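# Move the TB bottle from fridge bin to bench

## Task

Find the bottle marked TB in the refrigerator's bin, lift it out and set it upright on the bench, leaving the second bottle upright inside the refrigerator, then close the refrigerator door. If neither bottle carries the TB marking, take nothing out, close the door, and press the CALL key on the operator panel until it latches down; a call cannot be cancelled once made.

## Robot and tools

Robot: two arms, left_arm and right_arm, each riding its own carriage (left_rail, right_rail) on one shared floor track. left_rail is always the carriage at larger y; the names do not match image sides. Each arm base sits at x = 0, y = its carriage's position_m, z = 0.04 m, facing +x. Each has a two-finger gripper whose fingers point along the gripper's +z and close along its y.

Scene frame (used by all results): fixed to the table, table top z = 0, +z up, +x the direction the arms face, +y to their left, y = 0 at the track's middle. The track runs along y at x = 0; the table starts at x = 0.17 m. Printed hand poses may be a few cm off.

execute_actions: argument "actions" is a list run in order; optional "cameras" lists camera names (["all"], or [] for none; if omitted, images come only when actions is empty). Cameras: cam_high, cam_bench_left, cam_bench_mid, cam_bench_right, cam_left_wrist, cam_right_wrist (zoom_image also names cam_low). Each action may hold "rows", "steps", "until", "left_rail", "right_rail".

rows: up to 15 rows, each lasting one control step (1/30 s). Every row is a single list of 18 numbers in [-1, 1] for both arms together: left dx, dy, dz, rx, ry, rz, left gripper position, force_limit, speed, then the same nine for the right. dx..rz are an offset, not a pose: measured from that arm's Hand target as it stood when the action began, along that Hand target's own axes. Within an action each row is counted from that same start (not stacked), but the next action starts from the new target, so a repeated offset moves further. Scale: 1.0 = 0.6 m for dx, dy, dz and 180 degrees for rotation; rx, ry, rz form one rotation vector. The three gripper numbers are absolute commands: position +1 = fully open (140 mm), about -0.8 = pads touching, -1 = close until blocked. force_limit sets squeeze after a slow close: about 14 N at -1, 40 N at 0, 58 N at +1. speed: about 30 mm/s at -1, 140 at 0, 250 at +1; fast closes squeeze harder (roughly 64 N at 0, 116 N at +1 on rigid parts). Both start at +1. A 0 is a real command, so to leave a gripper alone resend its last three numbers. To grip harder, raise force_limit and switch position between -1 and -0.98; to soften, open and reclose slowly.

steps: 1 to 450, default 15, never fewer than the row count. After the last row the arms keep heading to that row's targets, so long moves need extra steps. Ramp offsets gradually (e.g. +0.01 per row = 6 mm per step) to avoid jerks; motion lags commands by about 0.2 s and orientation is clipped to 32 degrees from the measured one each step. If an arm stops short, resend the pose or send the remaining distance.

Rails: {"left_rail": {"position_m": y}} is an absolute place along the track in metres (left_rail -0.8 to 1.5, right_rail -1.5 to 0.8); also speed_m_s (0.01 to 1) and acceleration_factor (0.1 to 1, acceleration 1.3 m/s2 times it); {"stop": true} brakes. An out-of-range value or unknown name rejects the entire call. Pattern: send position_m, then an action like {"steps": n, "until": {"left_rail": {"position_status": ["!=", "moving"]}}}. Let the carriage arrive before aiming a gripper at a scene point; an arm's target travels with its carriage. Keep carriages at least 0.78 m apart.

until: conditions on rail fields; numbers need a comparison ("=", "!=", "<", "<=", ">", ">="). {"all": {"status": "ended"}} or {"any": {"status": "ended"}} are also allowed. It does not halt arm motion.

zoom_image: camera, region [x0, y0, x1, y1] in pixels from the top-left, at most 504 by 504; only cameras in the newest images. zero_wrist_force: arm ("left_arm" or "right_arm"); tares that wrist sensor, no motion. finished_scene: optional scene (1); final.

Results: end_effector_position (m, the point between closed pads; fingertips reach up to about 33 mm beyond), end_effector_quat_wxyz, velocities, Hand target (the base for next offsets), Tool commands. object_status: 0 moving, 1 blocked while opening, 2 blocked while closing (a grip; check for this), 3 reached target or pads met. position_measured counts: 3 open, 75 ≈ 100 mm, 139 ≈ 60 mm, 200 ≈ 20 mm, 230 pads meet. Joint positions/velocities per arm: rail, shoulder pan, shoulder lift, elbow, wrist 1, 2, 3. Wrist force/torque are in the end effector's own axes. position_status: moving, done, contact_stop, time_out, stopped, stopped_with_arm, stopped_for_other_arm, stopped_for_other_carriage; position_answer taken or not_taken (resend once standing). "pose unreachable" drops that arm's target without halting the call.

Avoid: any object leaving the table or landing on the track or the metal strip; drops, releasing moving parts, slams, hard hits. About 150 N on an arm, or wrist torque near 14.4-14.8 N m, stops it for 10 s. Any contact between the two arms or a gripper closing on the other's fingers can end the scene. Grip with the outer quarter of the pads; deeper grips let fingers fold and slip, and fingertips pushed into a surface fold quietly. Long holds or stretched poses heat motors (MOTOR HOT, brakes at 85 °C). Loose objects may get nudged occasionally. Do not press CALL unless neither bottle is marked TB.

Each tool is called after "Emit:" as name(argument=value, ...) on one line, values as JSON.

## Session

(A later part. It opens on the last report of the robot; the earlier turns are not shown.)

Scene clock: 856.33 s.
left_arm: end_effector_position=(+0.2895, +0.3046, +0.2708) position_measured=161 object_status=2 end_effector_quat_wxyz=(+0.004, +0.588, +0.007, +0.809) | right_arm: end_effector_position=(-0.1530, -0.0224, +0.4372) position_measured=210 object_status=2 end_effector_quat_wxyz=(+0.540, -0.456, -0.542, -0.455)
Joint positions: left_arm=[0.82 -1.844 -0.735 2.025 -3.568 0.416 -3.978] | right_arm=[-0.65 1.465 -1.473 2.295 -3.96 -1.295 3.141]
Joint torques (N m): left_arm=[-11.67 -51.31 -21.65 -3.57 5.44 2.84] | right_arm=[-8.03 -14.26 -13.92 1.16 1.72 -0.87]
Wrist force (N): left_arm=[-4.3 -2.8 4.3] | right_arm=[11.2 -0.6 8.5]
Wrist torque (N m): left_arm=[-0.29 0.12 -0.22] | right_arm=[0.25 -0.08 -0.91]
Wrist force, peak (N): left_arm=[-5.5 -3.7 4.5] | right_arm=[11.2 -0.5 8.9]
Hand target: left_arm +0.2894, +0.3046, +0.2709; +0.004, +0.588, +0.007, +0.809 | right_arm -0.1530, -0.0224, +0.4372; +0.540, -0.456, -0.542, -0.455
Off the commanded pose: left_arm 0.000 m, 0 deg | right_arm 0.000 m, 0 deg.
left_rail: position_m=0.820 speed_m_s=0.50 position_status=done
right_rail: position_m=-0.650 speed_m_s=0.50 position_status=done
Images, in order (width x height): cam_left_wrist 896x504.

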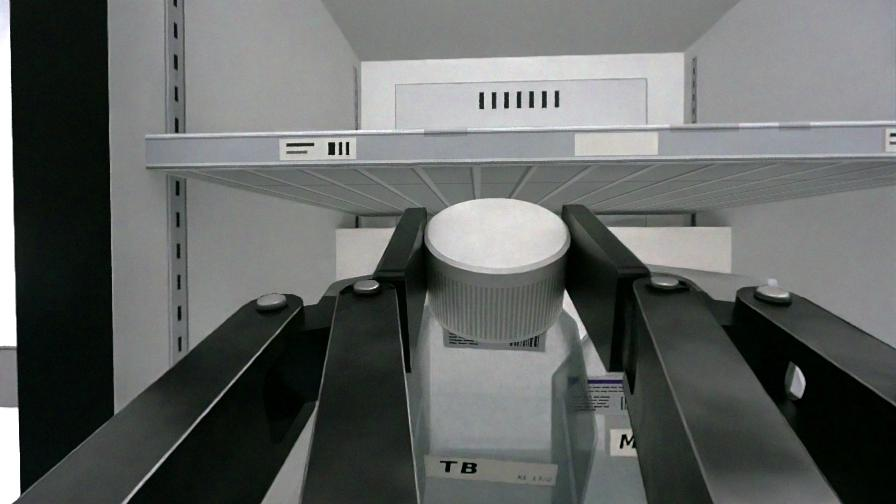

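Emit:
execute_actions(actions=[{"rows":[[0.002,0,-0.0008,0,0,0,-0.98,0.3,-1,0,0,0,0,0,0,-1,0.3,-1],[0.0056,0,-0.0023,0,0,0,-0.98,0.3,-1,0,0,0,0,0,0,-1,0.3,-1],[0.0096,0,-0.0039,0,0,0,-0.98,0.3,-1,0,0,0,0,0,0,-1,0.3,-1],[0.0141,0,-0.0057,0,0,0,-0.98,0.3,-1,0,0,0,0,0,0,-1,0.3,-1],[0.0188,0,-0.0076,0,0,0,-0.98,0.3,-1,0,0,0,0,0,0,-1,0.3,-1],[0.0235,0,-0.0095,0,0,0,-0.98,0.3,-1,0,0,0,0,0,0,-1,0.3,-1],[0.0282,0,-0.0114,0,0,0,-0.98,0.3,-1,0,0,0,0,0,0,-1,0.3,-1],[0.033,0,-0.0134,0,0,0,-0.98,0.3,-1,0,0,0,0,0,0,-1,0.3,-1],[0.0378,0,-0.0153,0,0,0,-0.98,0.3,-1,0,0,0,0,0,0,-1,0.3,-1],[0.0426,0,-0.0173,0,0,0,-0.98,0.3,-1,0,0,0,0,0,0,-1,0.3,-1],[0.047,0,-0.019,0,0,0,-0.98,0.3,-1,0,0,0,0,0,0,-1,0.3,-1],[0.051,0,-0.0206,0,0,0,-0.98,0.3,-1,0,0,0,0,0,0,-1,0.3,-1],[0.0548,0,-0.0222,0,0,0,-0.98,0.3,-1,0,0,0,0,0,0,-1,0.3,-1],[0.0585,0,-0.0236,0,0,0,-0.98,0.3,-1,0,0,0,0,0,0,-1,0.3,-1],[0.062,0,-0.025,0,0,0,-0.98,0.3,-1,0,0,0,0,0,0,-1,0.3,-1]],"steps":25}], cameras=["cam_left_wrist", "cam_high"])

Scene clock: 863.57 s.
left_arm: end_effector_position=(+0.2638, +0.3050, +0.3016) position_measured=161 object_status=2 end_effector_quat_wxyz=(+0.004, +0.588, +0.007, +0.809) | right_arm: end_effector_position=(-0.1530, -0.0224, +0.4372) position_measured=210 object_status=2 end_effector_quat_wxyz=(+0.540, -0.456, -0.542, -0.455)
Joint positions: left_arm=[0.82 -1.894 -0.792 2.022 -3.585 0.45 -3.892] | right_arm=[-0.65 1.465 -1.473 2.295 -3.96 -1.295 3.141]
Joint torques (N m): left_arm=[-12.72 -49.96 -21.67 -3.18 5.11 2.78] | right_arm=[-5.92 -14.32 -14.95 0.94 1.65 -0.85]
Wrist force (N): left_arm=[-4.2 -3.0 5.0] | right_arm=[11.0 -0.7 8.4]
Wrist torque (N m): left_arm=[-0.34 0.20 -0.22] | right_arm=[0.25 -0.06 -0.91]
Wrist force, peak (N): left_arm=[-4.7 -3.0 5.2] | right_arm=[11.2 -0.6 8.8]
Hand target: left_arm +0.2637, +0.3050, +0.3017; +0.004, +0.588, +0.007, +0.809 | right_arm -0.1530, -0.0224, +0.4372; +0.540, -0.456, -0.542, -0.455
Off the commanded pose: left_arm 0.000 m, 0 deg | right_arm 0.000 m, 0 deg.
left_rail: position_m=0.820 speed_m_s=0.50 position_status=done
right_rail: position_m=-0.650 speed_m_s=0.50 position_status=done
Images, in order (width x height): cam_high 504x504, cam_left_wrist 896x504.

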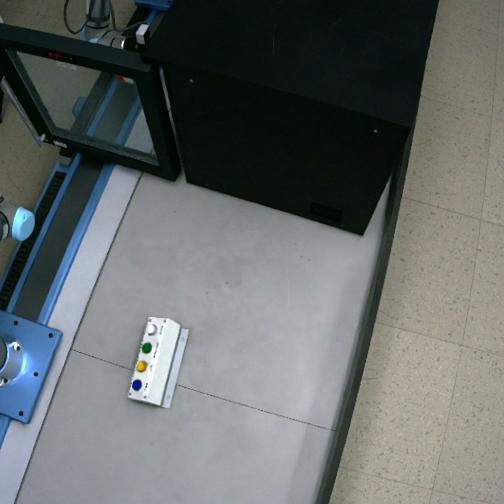

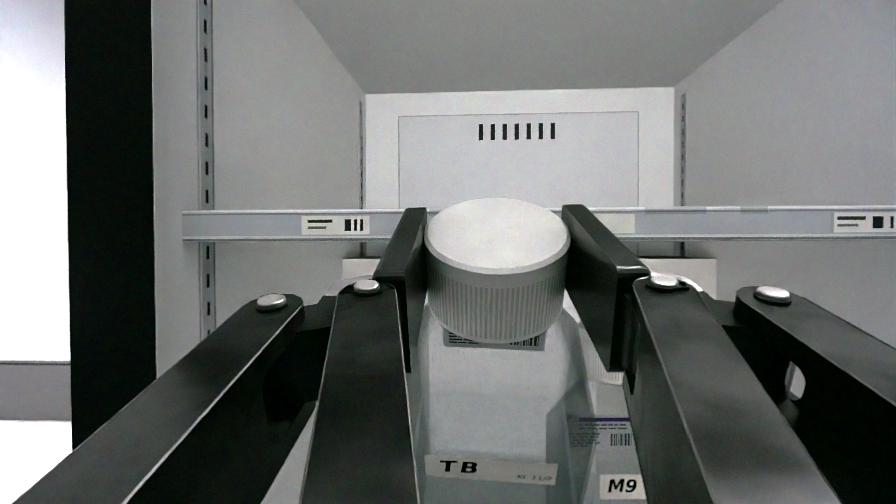

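Emit:
execute_actions(actions=[{"rows":[[0.002,0,-0.003,0,0,0,-0.98,0.3,-1,0,0,0,0,0,0,-1,0.3,-1],[0.005,0,-0.008,0,0,0,-0.98,0.3,-1,0,0,0,0,0,0,-1,0.3,-1],[0.0085,0,-0.0145,0,0,0,-0.98,0.3,-1,0,0,0,0,0,0,-1,0.3,-1],[0.0125,0,-0.0215,0,0,0,-0.98,0.3,-1,0,0,0,0,0,0,-1,0.3,-1],[0.017,0,-0.029,0,0,0,-0.98,0.3,-1,0,0,0,0,0,0,-1,0.3,-1],[0.0215,0,-0.037,0,0,0,-0.98,0.3,-1,0,0,0,0,0,0,-1,0.3,-1],[0.026,0,-0.045,0,0,0,-0.98,0.3,-1,0,0,0,0,0,0,-1,0.3,-1],[0.0306,0,-0.053,0,0,0,-0.98,0.3,-1,0,0,0,0,0,0,-1,0.3,-1],[0.0352,0,-0.061,0,0,0,-0.98,0.3,-1,0,0,0,0,0,0,-1,0.3,-1],[0.0398,0,-0.069,0,0,0,-0.98,0.3,-1,0,0,0,0,0,0,-1,0.3,-1],[0.0444,0,-0.077,0,0,0,-0.98,0.3,-1,0,0,0,0,0,0,-1,0.3,-1],[0.049,0,-0.085,0,0,0,-0.98,0.3,-1,0,0,0,0,0,0,-1,0.3,-1],[0.0536,0,-0.0925,0,0,0,-0.98,0.3,-1,0,0,0,0,0,0,-1,0.3,-1],[0.0575,0,-0.099,0,0,0,-0.98,0.3,-1,0,0,0,0,0,0,-1,0.3,-1],[0.06,0,-0.1032,0,0,0,-0.98,0.3,-1,0,0,0,0,0,0,-1,0.3,-1]],"steps":22},{"rows":[[0.002,0,-0.003,0,0,0,-0.98,0.3,-1,0,0,0,0,0,0,-1,0.3,-1],[0.005,0,-0.008,0,0,0,-0.98,0.3,-1,0,0,0,0,0,0,-1,0.3,-1],[0.0085,0,-0.0145,0,0,0,-0.98,0.3,-1,0,0,0,0,0,0,-1,0.3,-1],[0.0125,0,-0.0215,0,0,0,-0.98,0.3,-1,0,0,0,0,0,0,-1,0.3,-1],[0.017,0,-0.029,0,0,0,-0.98,0.3,-1,0,0,0,0,0,0,-1,0.3,-1],[0.0215,0,-0.037,0,0,0,-0.98,0.3,-1,0,0,0,0,0,0,-1,0.3,-1],[0.026,0,-0.045,0,0,0,-0.98,0.3,-1,0,0,0,0,0,0,-1,0.3,-1],[0.0306,0,-0.053,0,0,0,-0.98,0.3,-1,0,0,0,0,0,0,-1,0.3,-1],[0.0352,0,-0.061,0,0,0,-0.98,0.3,-1,0,0,0,0,0,0,-1,0.3,-1],[0.0398,0,-0.069,0,0,0,-0.98,0.3,-1,0,0,0,0,0,0,-1,0.3,-1],[0.0444,0,-0.077,0,0,0,-0.98,0.3,-1,0,0,0,0,0,0,-1,0.3,-1],[0.049,0,-0.085,0,0,0,-0.98,0.3,-1,0,0,0,0,0,0,-1,0.3,-1],[0.0536,0,-0.0925,0,0,0,-0.98,0.3,-1,0,0,0,0,0,0,-1,0.3,-1],[0.0575,0,-0.099,0,0,0,-0.98,0.3,-1,0,0,0,0,0,0,-1,0.3,-1],[0.06,0,-0.1032,0,0,0,-0.98,0.3,-1,0,0,0,0,0,0,-1,0.3,-1]],"steps":25}], cameras=["cam_left_wrist", "cam_bench_left", "cam_bench_mid"])

Scene clock: 878.53 s.
left_arm: end_effector_position=(+0.1239, +0.3054, +0.3321) position_measured=161 object_status=2 end_effector_quat_wxyz=(+0.004, +0.588, +0.007, +0.808) | right_arm: end_effector_position=(-0.1530, -0.0224, +0.4372) position_measured=210 object_status=2 end_effector_quat_wxyz=(+0.540, -0.456, -0.542, -0.455)
Joint positions: left_arm=[0.82 -2.14 -0.781 1.89 -3.714 0.646 -3.601] | right_arm=[-0.65 1.465 -1.473 2.295 -3.96 -1.295 3.141]
Joint torques (N m): left_arm=[-10.68 -36.78 -21.76 0.42 4.35 2.97] | right_arm=[-4.38 -14.81 -15.97 0.8 1.5 -0.71]
Wrist force (N): left_arm=[-4.1 -3.1 3.1] | right_arm=[11.1 -0.4 8.8]
Wrist torque (N m): left_arm=[-0.39 0.16 -0.22] | right_arm=[0.27 -0.07 -0.90]
Wrist force, peak (N): left_arm=[-4.8 -2.7 6.6] | right_arm=[11.1 -0.8 8.9]
Hand target: left_arm +0.1237, +0.3054, +0.3321; +0.004, +0.588, +0.007, +0.809 | right_arm -0.1530, -0.0224, +0.4372; +0.540, -0.456, -0.542, -0.455
Off the commanded pose: left_arm 0.000 m, 0 deg | right_arm 0.000 m, 0 deg.
left_rail: position_m=0.820 speed_m_s=0.50 position_status=done
right_rail: position_m=-0.650 speed_m_s=0.50 position_status=done
Images, in order (width x height): cam_bench_left 504x504, cam_bench_mid 504x504, cam_left_wrist 896x504.

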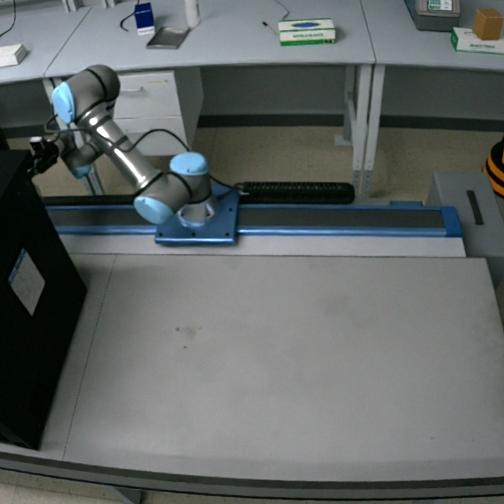

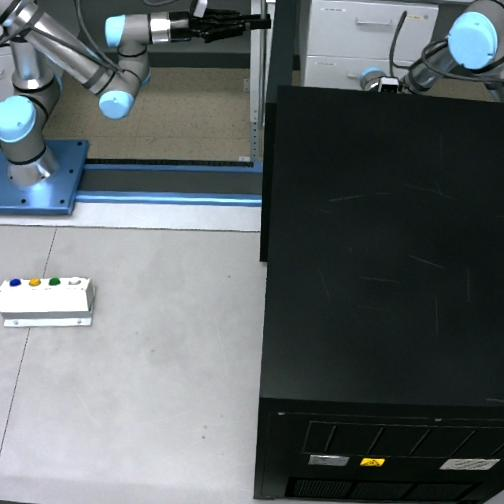

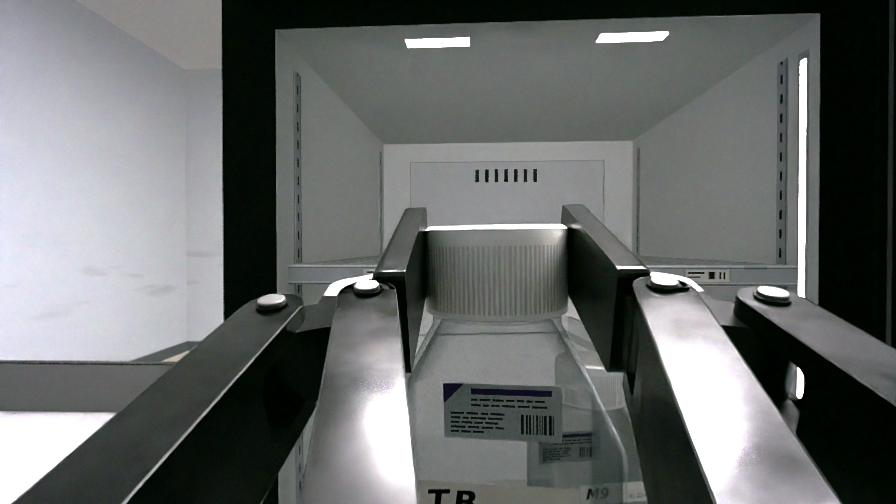

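Emit:
execute_actions(actions=[{"left_rail":{"position_m":1.3,"speed_m_s":0.3,"acceleration_factor":0.2},"steps":180,"until":{"left_rail":{"position_status":["!=","moving"]}}}], cameras=["cam_left_wrist", "cam_bench_left"])

Scene clock: 896.33 s.
left_arm: end_effector_position=(+0.1237, +0.7854, +0.3321) position_measured=161 object_status=2 end_effector_quat_wxyz=(+0.004, +0.588, +0.007, +0.809) | right_arm: end_effector_position=(-0.1530, -0.0224, +0.4372) position_measured=210 object_status=2 end_effector_quat_wxyz=(+0.540, -0.456, -0.542, -0.455)
Joint positions: left_arm=[1.3 -2.14 -0.781 1.889 -3.714 0.646 -3.601] | right_arm=[-0.65 1.465 -1.473 2.295 -3.96 -1.295 3.141]
Joint torques (N m): left_arm=[-8.63 -37.91 -16.27 0.59 2.56 2.42] | right_arm=[-2.4 -15.34 -17.35 0.51 1.43 -0.39]
Wrist force (N): left_arm=[-4.5 -2.9 3.0] | right_arm=[11.1 -0.6 8.5]
Wrist torque (N m): left_arm=[-0.34 0.22 -0.22] | right_arm=[0.23 -0.07 -0.91]
Wrist force, peak (N): left_arm=[-4.5 -3.2 3.3] | right_arm=[11.3 -0.6 8.6]
Hand target: left_arm +0.1237, +0.7854, +0.3321; +0.004, +0.588, +0.007, +0.809 | right_arm -0.1530, -0.0224, +0.4372; +0.540, -0.456, -0.542, -0.455
Tool commands: left_gripper/position=-0.98 left_gripper/force_limit=+0.3 left_gripper/speed=-1.0 right_gripper/position=-1.0 right_gripper/force_limit=+0.3 right_gripper/speed=-1.0
Off the commanded pose: left_arm 0.000 m, 0 deg | right_arm 0.000 m, 0 deg.
left_rail: position_m=1.300 speed_m_s=0.30 position_status=done
right_rail: position_m=-0.650 speed_m_s=0.50 position_status=done
Images, in order (width x height): cam_bench_left 504x504, cam_left_wrist 896x504.

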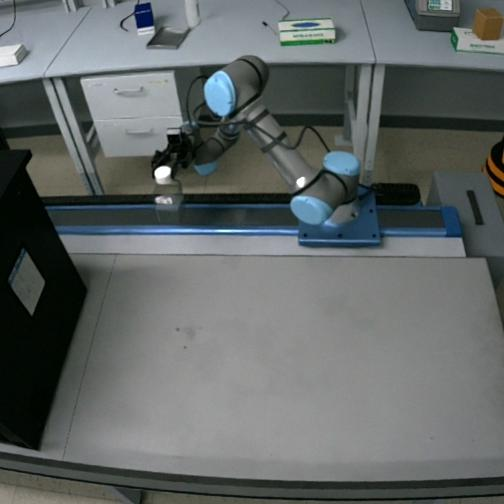

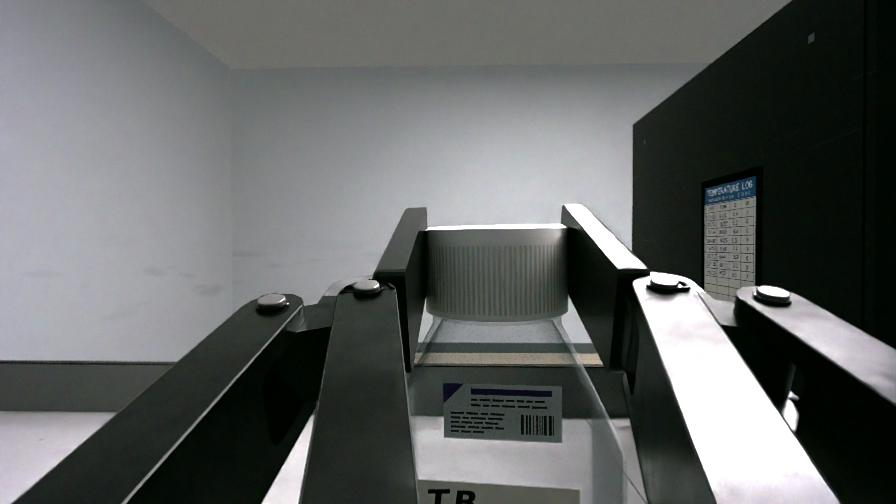

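Emit:
execute_actions(actions=[{"rows":[[0,0,0,0,-0.002,0,-0.98,0.3,-1,0,0,0,0,0,0,-1,0.3,-1],[0,0,0,0,-0.005,0,-0.98,0.3,-1,0,0,0,0,0,0,-1,0.3,-1],[0,0,0,0,-0.009,0,-0.98,0.3,-1,0,0,0,0,0,0,-1,0.3,-1],[0,0,0,0,-0.014,0,-0.98,0.3,-1,0,0,0,0,0,0,-1,0.3,-1],[0,0,0,0,-0.019,0,-0.98,0.3,-1,0,0,0,0,0,0,-1,0.3,-1],[0,0,0,0,-0.024,0,-0.98,0.3,-1,0,0,0,0,0,0,-1,0.3,-1],[0,0,0,0,-0.029,0,-0.98,0.3,-1,0,0,0,0,0,0,-1,0.3,-1],[0,0,0,0,-0.034,0,-0.98,0.3,-1,0,0,0,0,0,0,-1,0.3,-1],[0,0,0,0,-0.039,0,-0.98,0.3,-1,0,0,0,0,0,0,-1,0.3,-1],[0,0,0,0,-0.044,0,-0.98,0.3,-1,0,0,0,0,0,0,-1,0.3,-1],[0,0,0,0,-0.049,0,-0.98,0.3,-1,0,0,0,0,0,0,-1,0.3,-1],[0,0,0,0,-0.054,0,-0.98,0.3,-1,0,0,0,0,0,0,-1,0.3,-1],[0,0,0,0,-0.059,0,-0.98,0.3,-1,0,0,0,0,0,0,-1,0.3,-1],[0,0,0,0,-0.064,0,-0.98,0.3,-1,0,0,0,0,0,0,-1,0.3,-1],[0,0,0,0,-0.069,0,-0.98,0.3,-1,0,0,0,0,0,0,-1,0.3,-1]],"steps":15},{"rows":[[0,0,0,0,-0.005,0,-0.98,0.3,-1,0,0,0,0,0,0,-1,0.3,-1],[0,0,0,0,-0.01,0,-0.98,0.3,-1,0,0,0,0,0,0,-1,0.3,-1],[0,0,0,0,-0.015,0,-0.98,0.3,-1,0,0,0,0,0,0,-1,0.3,-1],[0,0,0,0,-0.02,0,-0.98,0.3,-1,0,0,0,0,0,0,-1,0.3,-1],[0,0,0,0,-0.025,0,-0.98,0.3,-1,0,0,0,0,0,0,-1,0.3,-1],[0,0,0,0,-0.03,0,-0.98,0.3,-1,0,0,0,0,0,0,-1,0.3,-1],[0,0,0,0,-0.035,0,-0.98,0.3,-1,0,0,0,0,0,0,-1,0.3,-1],[0,0,0,0,-0.04,0,-0.98,0.3,-1,0,0,0,0,0,0,-1,0.3,-1],[0,0,0,0,-0.045,0,-0.98,0.3,-1,0,0,0,0,0,0,-1,0.3,-1],[0,0,0,0,-0.05,0,-0.98,0.3,-1,0,0,0,0,0,0,-1,0.3,-1],[0,0,0,0,-0.055,0,-0.98,0.3,-1,0,0,0,0,0,0,-1,0.3,-1],[0,0,0,0,-0.06,0,-0.98,0.3,-1,0,0,0,0,0,0,-1,0.3,-1],[0,0,0,0,-0.064,0,-0.98,0.3,-1,0,0,0,0,0,0,-1,0.3,-1],[0,0,0,0,-0.067,0,-0.98,0.3,-1,0,0,0,0,0,0,-1,0.3,-1],[0,0,0,0,-0.069,0,-0.98,0.3,-1,0,0,0,0,0,0,-1,0.3,-1]],"steps":25}], cameras=["cam_left_wrist", "cam_bench_left"])

Scene clock: 939.60 s.
left_arm: end_effector_position=(+0.1237, +0.7854, +0.3321) position_measured=161 object_status=2 end_effector_quat_wxyz=(+0.006, +0.748, +0.005, +0.663) end_effector_velocity=(+0.000, +0.000, +0.000) end_effector_angular_velocity=(+0.002, +0.002, +0.000) | right_arm: end_effector_position=(-0.1530, -0.0224, +0.4372) position_measured=210 object_status=2 end_effector_quat_wxyz=(+0.540, -0.456, -0.542, -0.455)
Joint positions: left_arm=[1.3 -2.163 -0.906 1.648 -4.098 0.602 -2.98] | right_arm=[-0.65 1.465 -1.473 2.295 -3.96 -1.295 3.141]
Joint velocities: left_arm=[0 0 -0.001 -0.001 -0.001 0 0.005] | right_arm=[within noise]
Joint torques (N m): left_arm=[14.14 -52.9 -27.34 0.51 1.7 2.71] | right_arm=[-0.96 -14.62 -18.5 0.26 1.05 -0.19]
Wrist force (N): left_arm=[-4.0 -2.6 3.6] | right_arm=[10.9 -0.6 8.5]
Wrist torque (N m): left_arm=[-0.35 0.30 -0.18] | right_arm=[0.22 -0.01 -0.91]
Wrist force, peak (N): left_arm=[-4.4 -6.5 3.7] | right_arm=[11.3 -0.4 8.7]
Hand target: left_arm +0.1237, +0.7854, +0.3321; +0.006, +0.749, +0.005, +0.663 | right_arm -0.1530, -0.0224, +0.4372; +0.540, -0.456, -0.542, -0.455
Off the commanded pose: left_arm 0.000 m, 0 deg | right_arm 0.000 m, 0 deg.
left_rail: position_m=1.300 speed_m_s=0.30 position_status=done
right_rail: position_m=-0.650 speed_m_s=0.50 position_status=done
Images, in order (width x height): cam_bench_left 504x504, cam_left_wrist 896x504.

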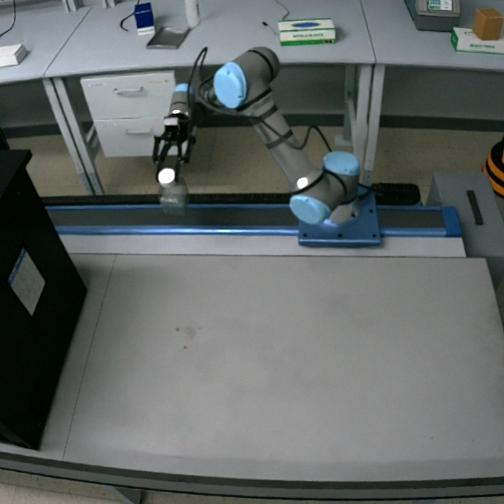

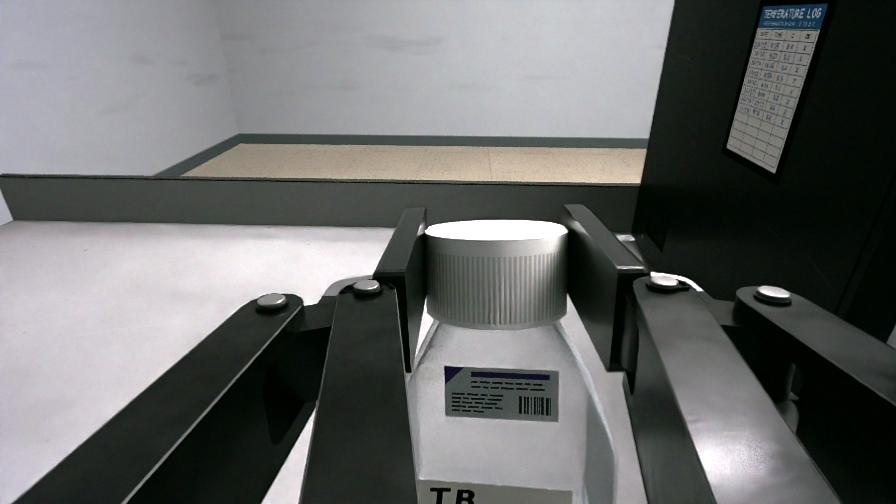

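Emit:
execute_actions(actions=[{"rows":[[-0.001,0,0.003,0,0,0,-0.98,0.3,-1,0,0,0,0,0,0,-1,0.3,-1],[-0.003,0,0.009,0,0,0,-0.98,0.3,-1,0,0,0,0,0,0,-1,0.3,-1],[-0.006,0,0.017,0,0,0,-0.98,0.3,-1,0,0,0,0,0,0,-1,0.3,-1],[-0.01,0,0.027,0,0,0,-0.98,0.3,-1,0,0,0,0,0,0,-1,0.3,-1],[-0.014,0,0.038,0,0,0,-0.98,0.3,-1,0,0,0,0,0,0,-1,0.3,-1],[-0.0185,0,0.05,0,0,0,-0.98,0.3,-1,0,0,0,0,0,0,-1,0.3,-1],[-0.023,0,0.0625,0,0,0,-0.98,0.3,-1,0,0,0,0,0,0,-1,0.3,-1],[-0.0276,0,0.075,0,0,0,-0.98,0.3,-1,0,0,0,0,0,0,-1,0.3,-1],[-0.0322,0,0.0875,0,0,0,-0.98,0.3,-1,0,0,0,0,0,0,-1,0.3,-1],[-0.0368,0,0.1,0,0,0,-0.98,0.3,-1,0,0,0,0,0,0,-1,0.3,-1],[-0.0414,0,0.1125,0,0,0,-0.98,0.3,-1,0,0,0,0,0,0,-1,0.3,-1],[-0.046,0,0.125,0,0,0,-0.98,0.3,-1,0,0,0,0,0,0,-1,0.3,-1],[-0.0506,0,0.1375,0,0,0,-0.98,0.3,-1,0,0,0,0,0,0,-1,0.3,-1],[-0.0552,0,0.15,0,0,0,-0.98,0.3,-1,0,0,0,0,0,0,-1,0.3,-1],[-0.0596,0,0.1618,0,0,0,-0.98,0.3,-1,0,0,0,0,0,0,-1,0.3,-1]],"steps":15},{"rows":[[-0.0044,0,0.012,0,0,0,-0.98,0.3,-1,0,0,0,0,0,0,-1,0.3,-1],[-0.0088,0,0.024,0,0,0,-0.98,0.3,-1,0,0,0,0,0,0,-1,0.3,-1],[-0.0132,0,0.036,0,0,0,-0.98,0.3,-1,0,0,0,0,0,0,-1,0.3,-1],[-0.0176,0,0.048,0,0,0,-0.98,0.3,-1,0,0,0,0,0,0,-1,0.3,-1],[-0.022,0,0.06,0,0,0,-0.98,0.3,-1,0,0,0,0,0,0,-1,0.3,-1],[-0.0262,0,0.0715,0,0,0,-0.98,0.3,-1,0,0,0,0,0,0,-1,0.3,-1],[-0.0304,0,0.083,0,0,0,-0.98,0.3,-1,0,0,0,0,0,0,-1,0.3,-1],[-0.0346,0,0.0945,0,0,0,-0.98,0.3,-1,0,0,0,0,0,0,-1,0.3,-1],[-0.0388,0,0.106,0,0,0,-0.98,0.3,-1,0,0,0,0,0,0,-1,0.3,-1],[-0.043,0,0.1175,0,0,0,-0.98,0.3,-1,0,0,0,0,0,0,-1,0.3,-1],[-0.0472,0,0.129,0,0,0,-0.98,0.3,-1,0,0,0,0,0,0,-1,0.3,-1],[-0.0512,0,0.14,0,0,0,-0.98,0.3,-1,0,0,0,0,0,0,-1,0.3,-1],[-0.0548,0,0.15,0,0,0,-0.98,0.3,-1,0,0,0,0,0,0,-1,0.3,-1],[-0.0578,0,0.158,0,0,0,-0.98,0.3,-1,0,0,0,0,0,0,-1,0.3,-1],[-0.0596,0,0.1618,0,0,0,-0.98,0.3,-1,0,0,0,0,0,0,-1,0.3,-1]],"steps":25}], cameras=["cam_left_wrist"])

Scene clock: 955.67 s.
left_arm: end_effector_position=(+0.3077, +0.7841, +0.2377) position_measured=161 object_status=2 end_effector_quat_wxyz=(+0.006, +0.748, +0.006, +0.663) | right_arm: end_effector_position=(-0.1530, -0.0224, +0.4372) position_measured=210 object_status=2 end_effector_quat_wxyz=(+0.540, -0.456, -0.542, -0.455)
Joint positions: left_arm=[1.3 -1.834 -0.771 1.698 -4.505 0.288 -2.737] | right_arm=[-0.65 1.465 -1.473 2.295 -3.96 -1.295 3.141]
Joint torques (N m): left_arm=[14.98 -37.7 -23.47 0.5 -3.84 2.94] | right_arm=[1.32 -14.91 -19.14 -0.22 1.11 -0.19]
Wrist force (N): left_arm=[-4.5 -2.7 3.7] | right_arm=[11.0 -0.5 8.6]
Wrist torque (N m): left_arm=[-0.35 0.40 -0.21] | right_arm=[0.24 -0.04 -0.91]
Wrist force, peak (N): left_arm=[-4.9 -2.8 5.5] | right_arm=[11.3 -0.5 8.7]
Hand target: left_arm +0.3078, +0.7840, +0.2377; +0.006, +0.749, +0.005, +0.663 | right_arm -0.1530, -0.0224, +0.4372; +0.540, -0.456, -0.542, -0.455
Off the commanded pose: left_arm 0.000 m, 0 deg | right_arm 0.000 m, 0 deg.
left_rail: position_m=1.300 speed_m_s=0.30 position_status=done
right_rail: position_m=-0.650 speed_m_s=0.50 position_status=done
Images, in order (width x height): cam_left_wrist 896x504.

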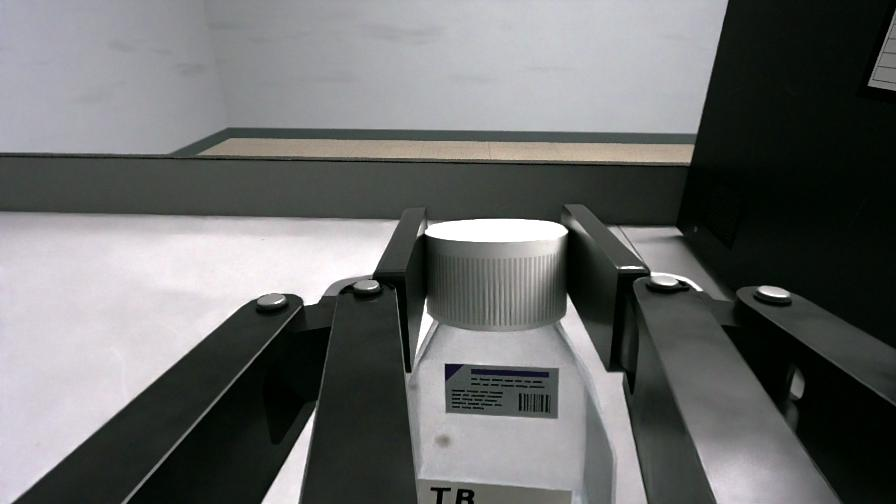

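Emit:
execute_actions(actions=[{"rows":[[-0.001,0,0.003,0,0,0,-0.98,0.3,-1,0,0,0,0,0,0,-1,0.3,-1],[-0.003,0,0.009,0,0,0,-0.98,0.3,-1,0,0,0,0,0,0,-1,0.3,-1],[-0.006,0,0.017,0,0,0,-0.98,0.3,-1,0,0,0,0,0,0,-1,0.3,-1],[-0.01,0,0.027,0,0,0,-0.98,0.3,-1,0,0,0,0,0,0,-1,0.3,-1],[-0.0147,0,0.039,0,0,0,-0.98,0.3,-1,0,0,0,0,0,0,-1,0.3,-1],[-0.0195,0,0.052,0,0,0,-0.98,0.3,-1,0,0,0,0,0,0,-1,0.3,-1],[-0.0243,0,0.065,0,0,0,-0.98,0.3,-1,0,0,0,0,0,0,-1,0.3,-1],[-0.0291,0,0.078,0,0,0,-0.98,0.3,-1,0,0,0,0,0,0,-1,0.3,-1],[-0.0339,0,0.091,0,0,0,-0.98,0.3,-1,0,0,0,0,0,0,-1,0.3,-1],[-0.0387,0,0.104,0,0,0,-0.98,0.3,-1,0,0,0,0,0,0,-1,0.3,-1],[-0.0435,0,0.117,0,0,0,-0.98,0.3,-1,0,0,0,0,0,0,-1,0.3,-1],[-0.048,0,0.13,0,0,0,-0.98,0.3,-1,0,0,0,0,0,0,-1,0.3,-1],[-0.053,0,0.143,0,0,0,-0.98,0.3,-1,0,0,0,0,0,0,-1,0.3,-1],[-0.057,0,0.154,0,0,0,-0.98,0.3,-1,0,0,0,0,0,0,-1,0.3,-1],[-0.0596,0,0.1618,0,0,0,-0.98,0.3,-1,0,0,0,0,0,0,-1,0.3,-1]],"steps":30}], cameras=["cam_left_wrist", "cam_bench_left"])

Emit:
zoom_image(camera="cam_bench_left", region=[130, 160, 330, 360])

Scene clock: 967.60 s.
left_arm: end_effector_position=(+0.3996, +0.7831, +0.1904) position_measured=161 object_status=2 end_effector_quat_wxyz=(+0.004, +0.747, +0.007, +0.665) | right_arm: end_effector_position=(-0.1530, -0.0224, +0.4372) position_measured=210 object_status=2 end_effector_quat_wxyz=(+0.540, -0.456, -0.542, -0.455)
Joint positions: left_arm=[1.3 -1.654 -0.666 1.531 -4.935 0.145 -2.234] | right_arm=[-0.65 1.465 -1.473 2.295 -3.96 -1.295 3.141]
Joint torques (N m): left_arm=[14.22 -57.33 -26.57 1.06 0.24 2.82] | right_arm=[3.85 -14.75 -20.48 -0.41 0.78 -0.09]
Wrist force (N): left_arm=[-4.4 -2.6 4.0] | right_arm=[10.9 -0.4 8.6]
Wrist torque (N m): left_arm=[-0.33 0.39 -0.15] | right_arm=[0.26 -0.02 -0.91]
Wrist force, peak (N): left_arm=[-5.3 -3.4 5.7] | right_arm=[11.3 -0.5 8.7]
Hand target: left_arm +0.3999, +0.7834, +0.1905; +0.006, +0.749, +0.005, +0.663 | right_arm -0.1530, -0.0224, +0.4372; +0.540, -0.456, -0.542, -0.455
Off the commanded pose: left_arm 0.000 m, 0 deg | right_arm 0.000 m, 0 deg.
left_rail: position_m=1.300 speed_m_s=0.30 position_status=done
right_rail: position_m=-0.650 speed_m_s=0.50 position_status=done
Images, in order (width x height): cam_bench_left 504x504, cam_left_wrist 896x504.

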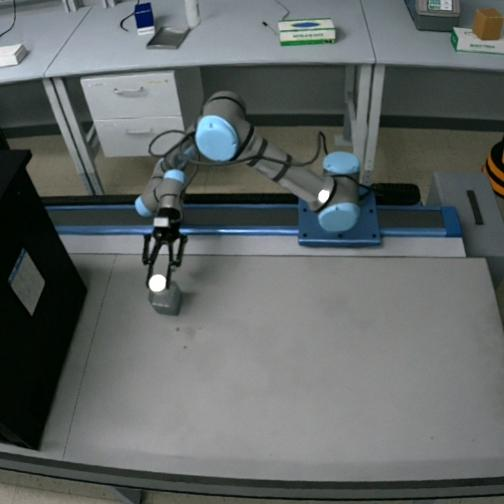

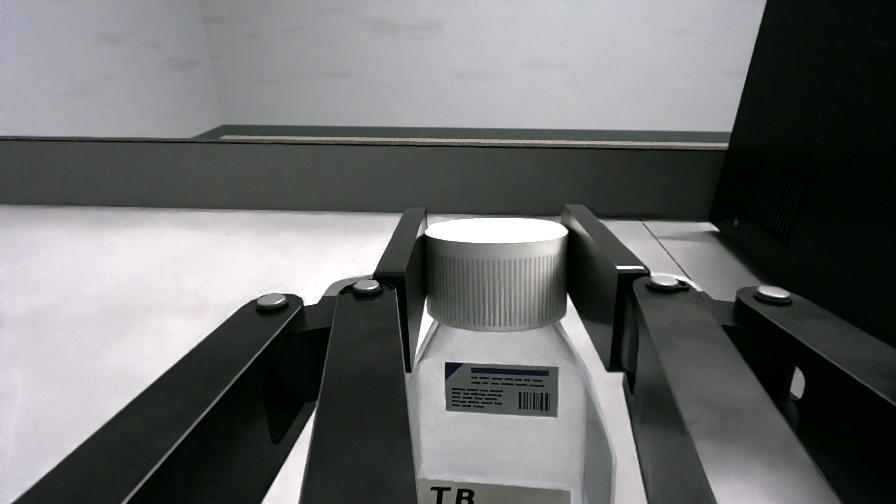

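Scaled by 2.520 from the camera's 504x504 image, which has a finer 720x720 frame.

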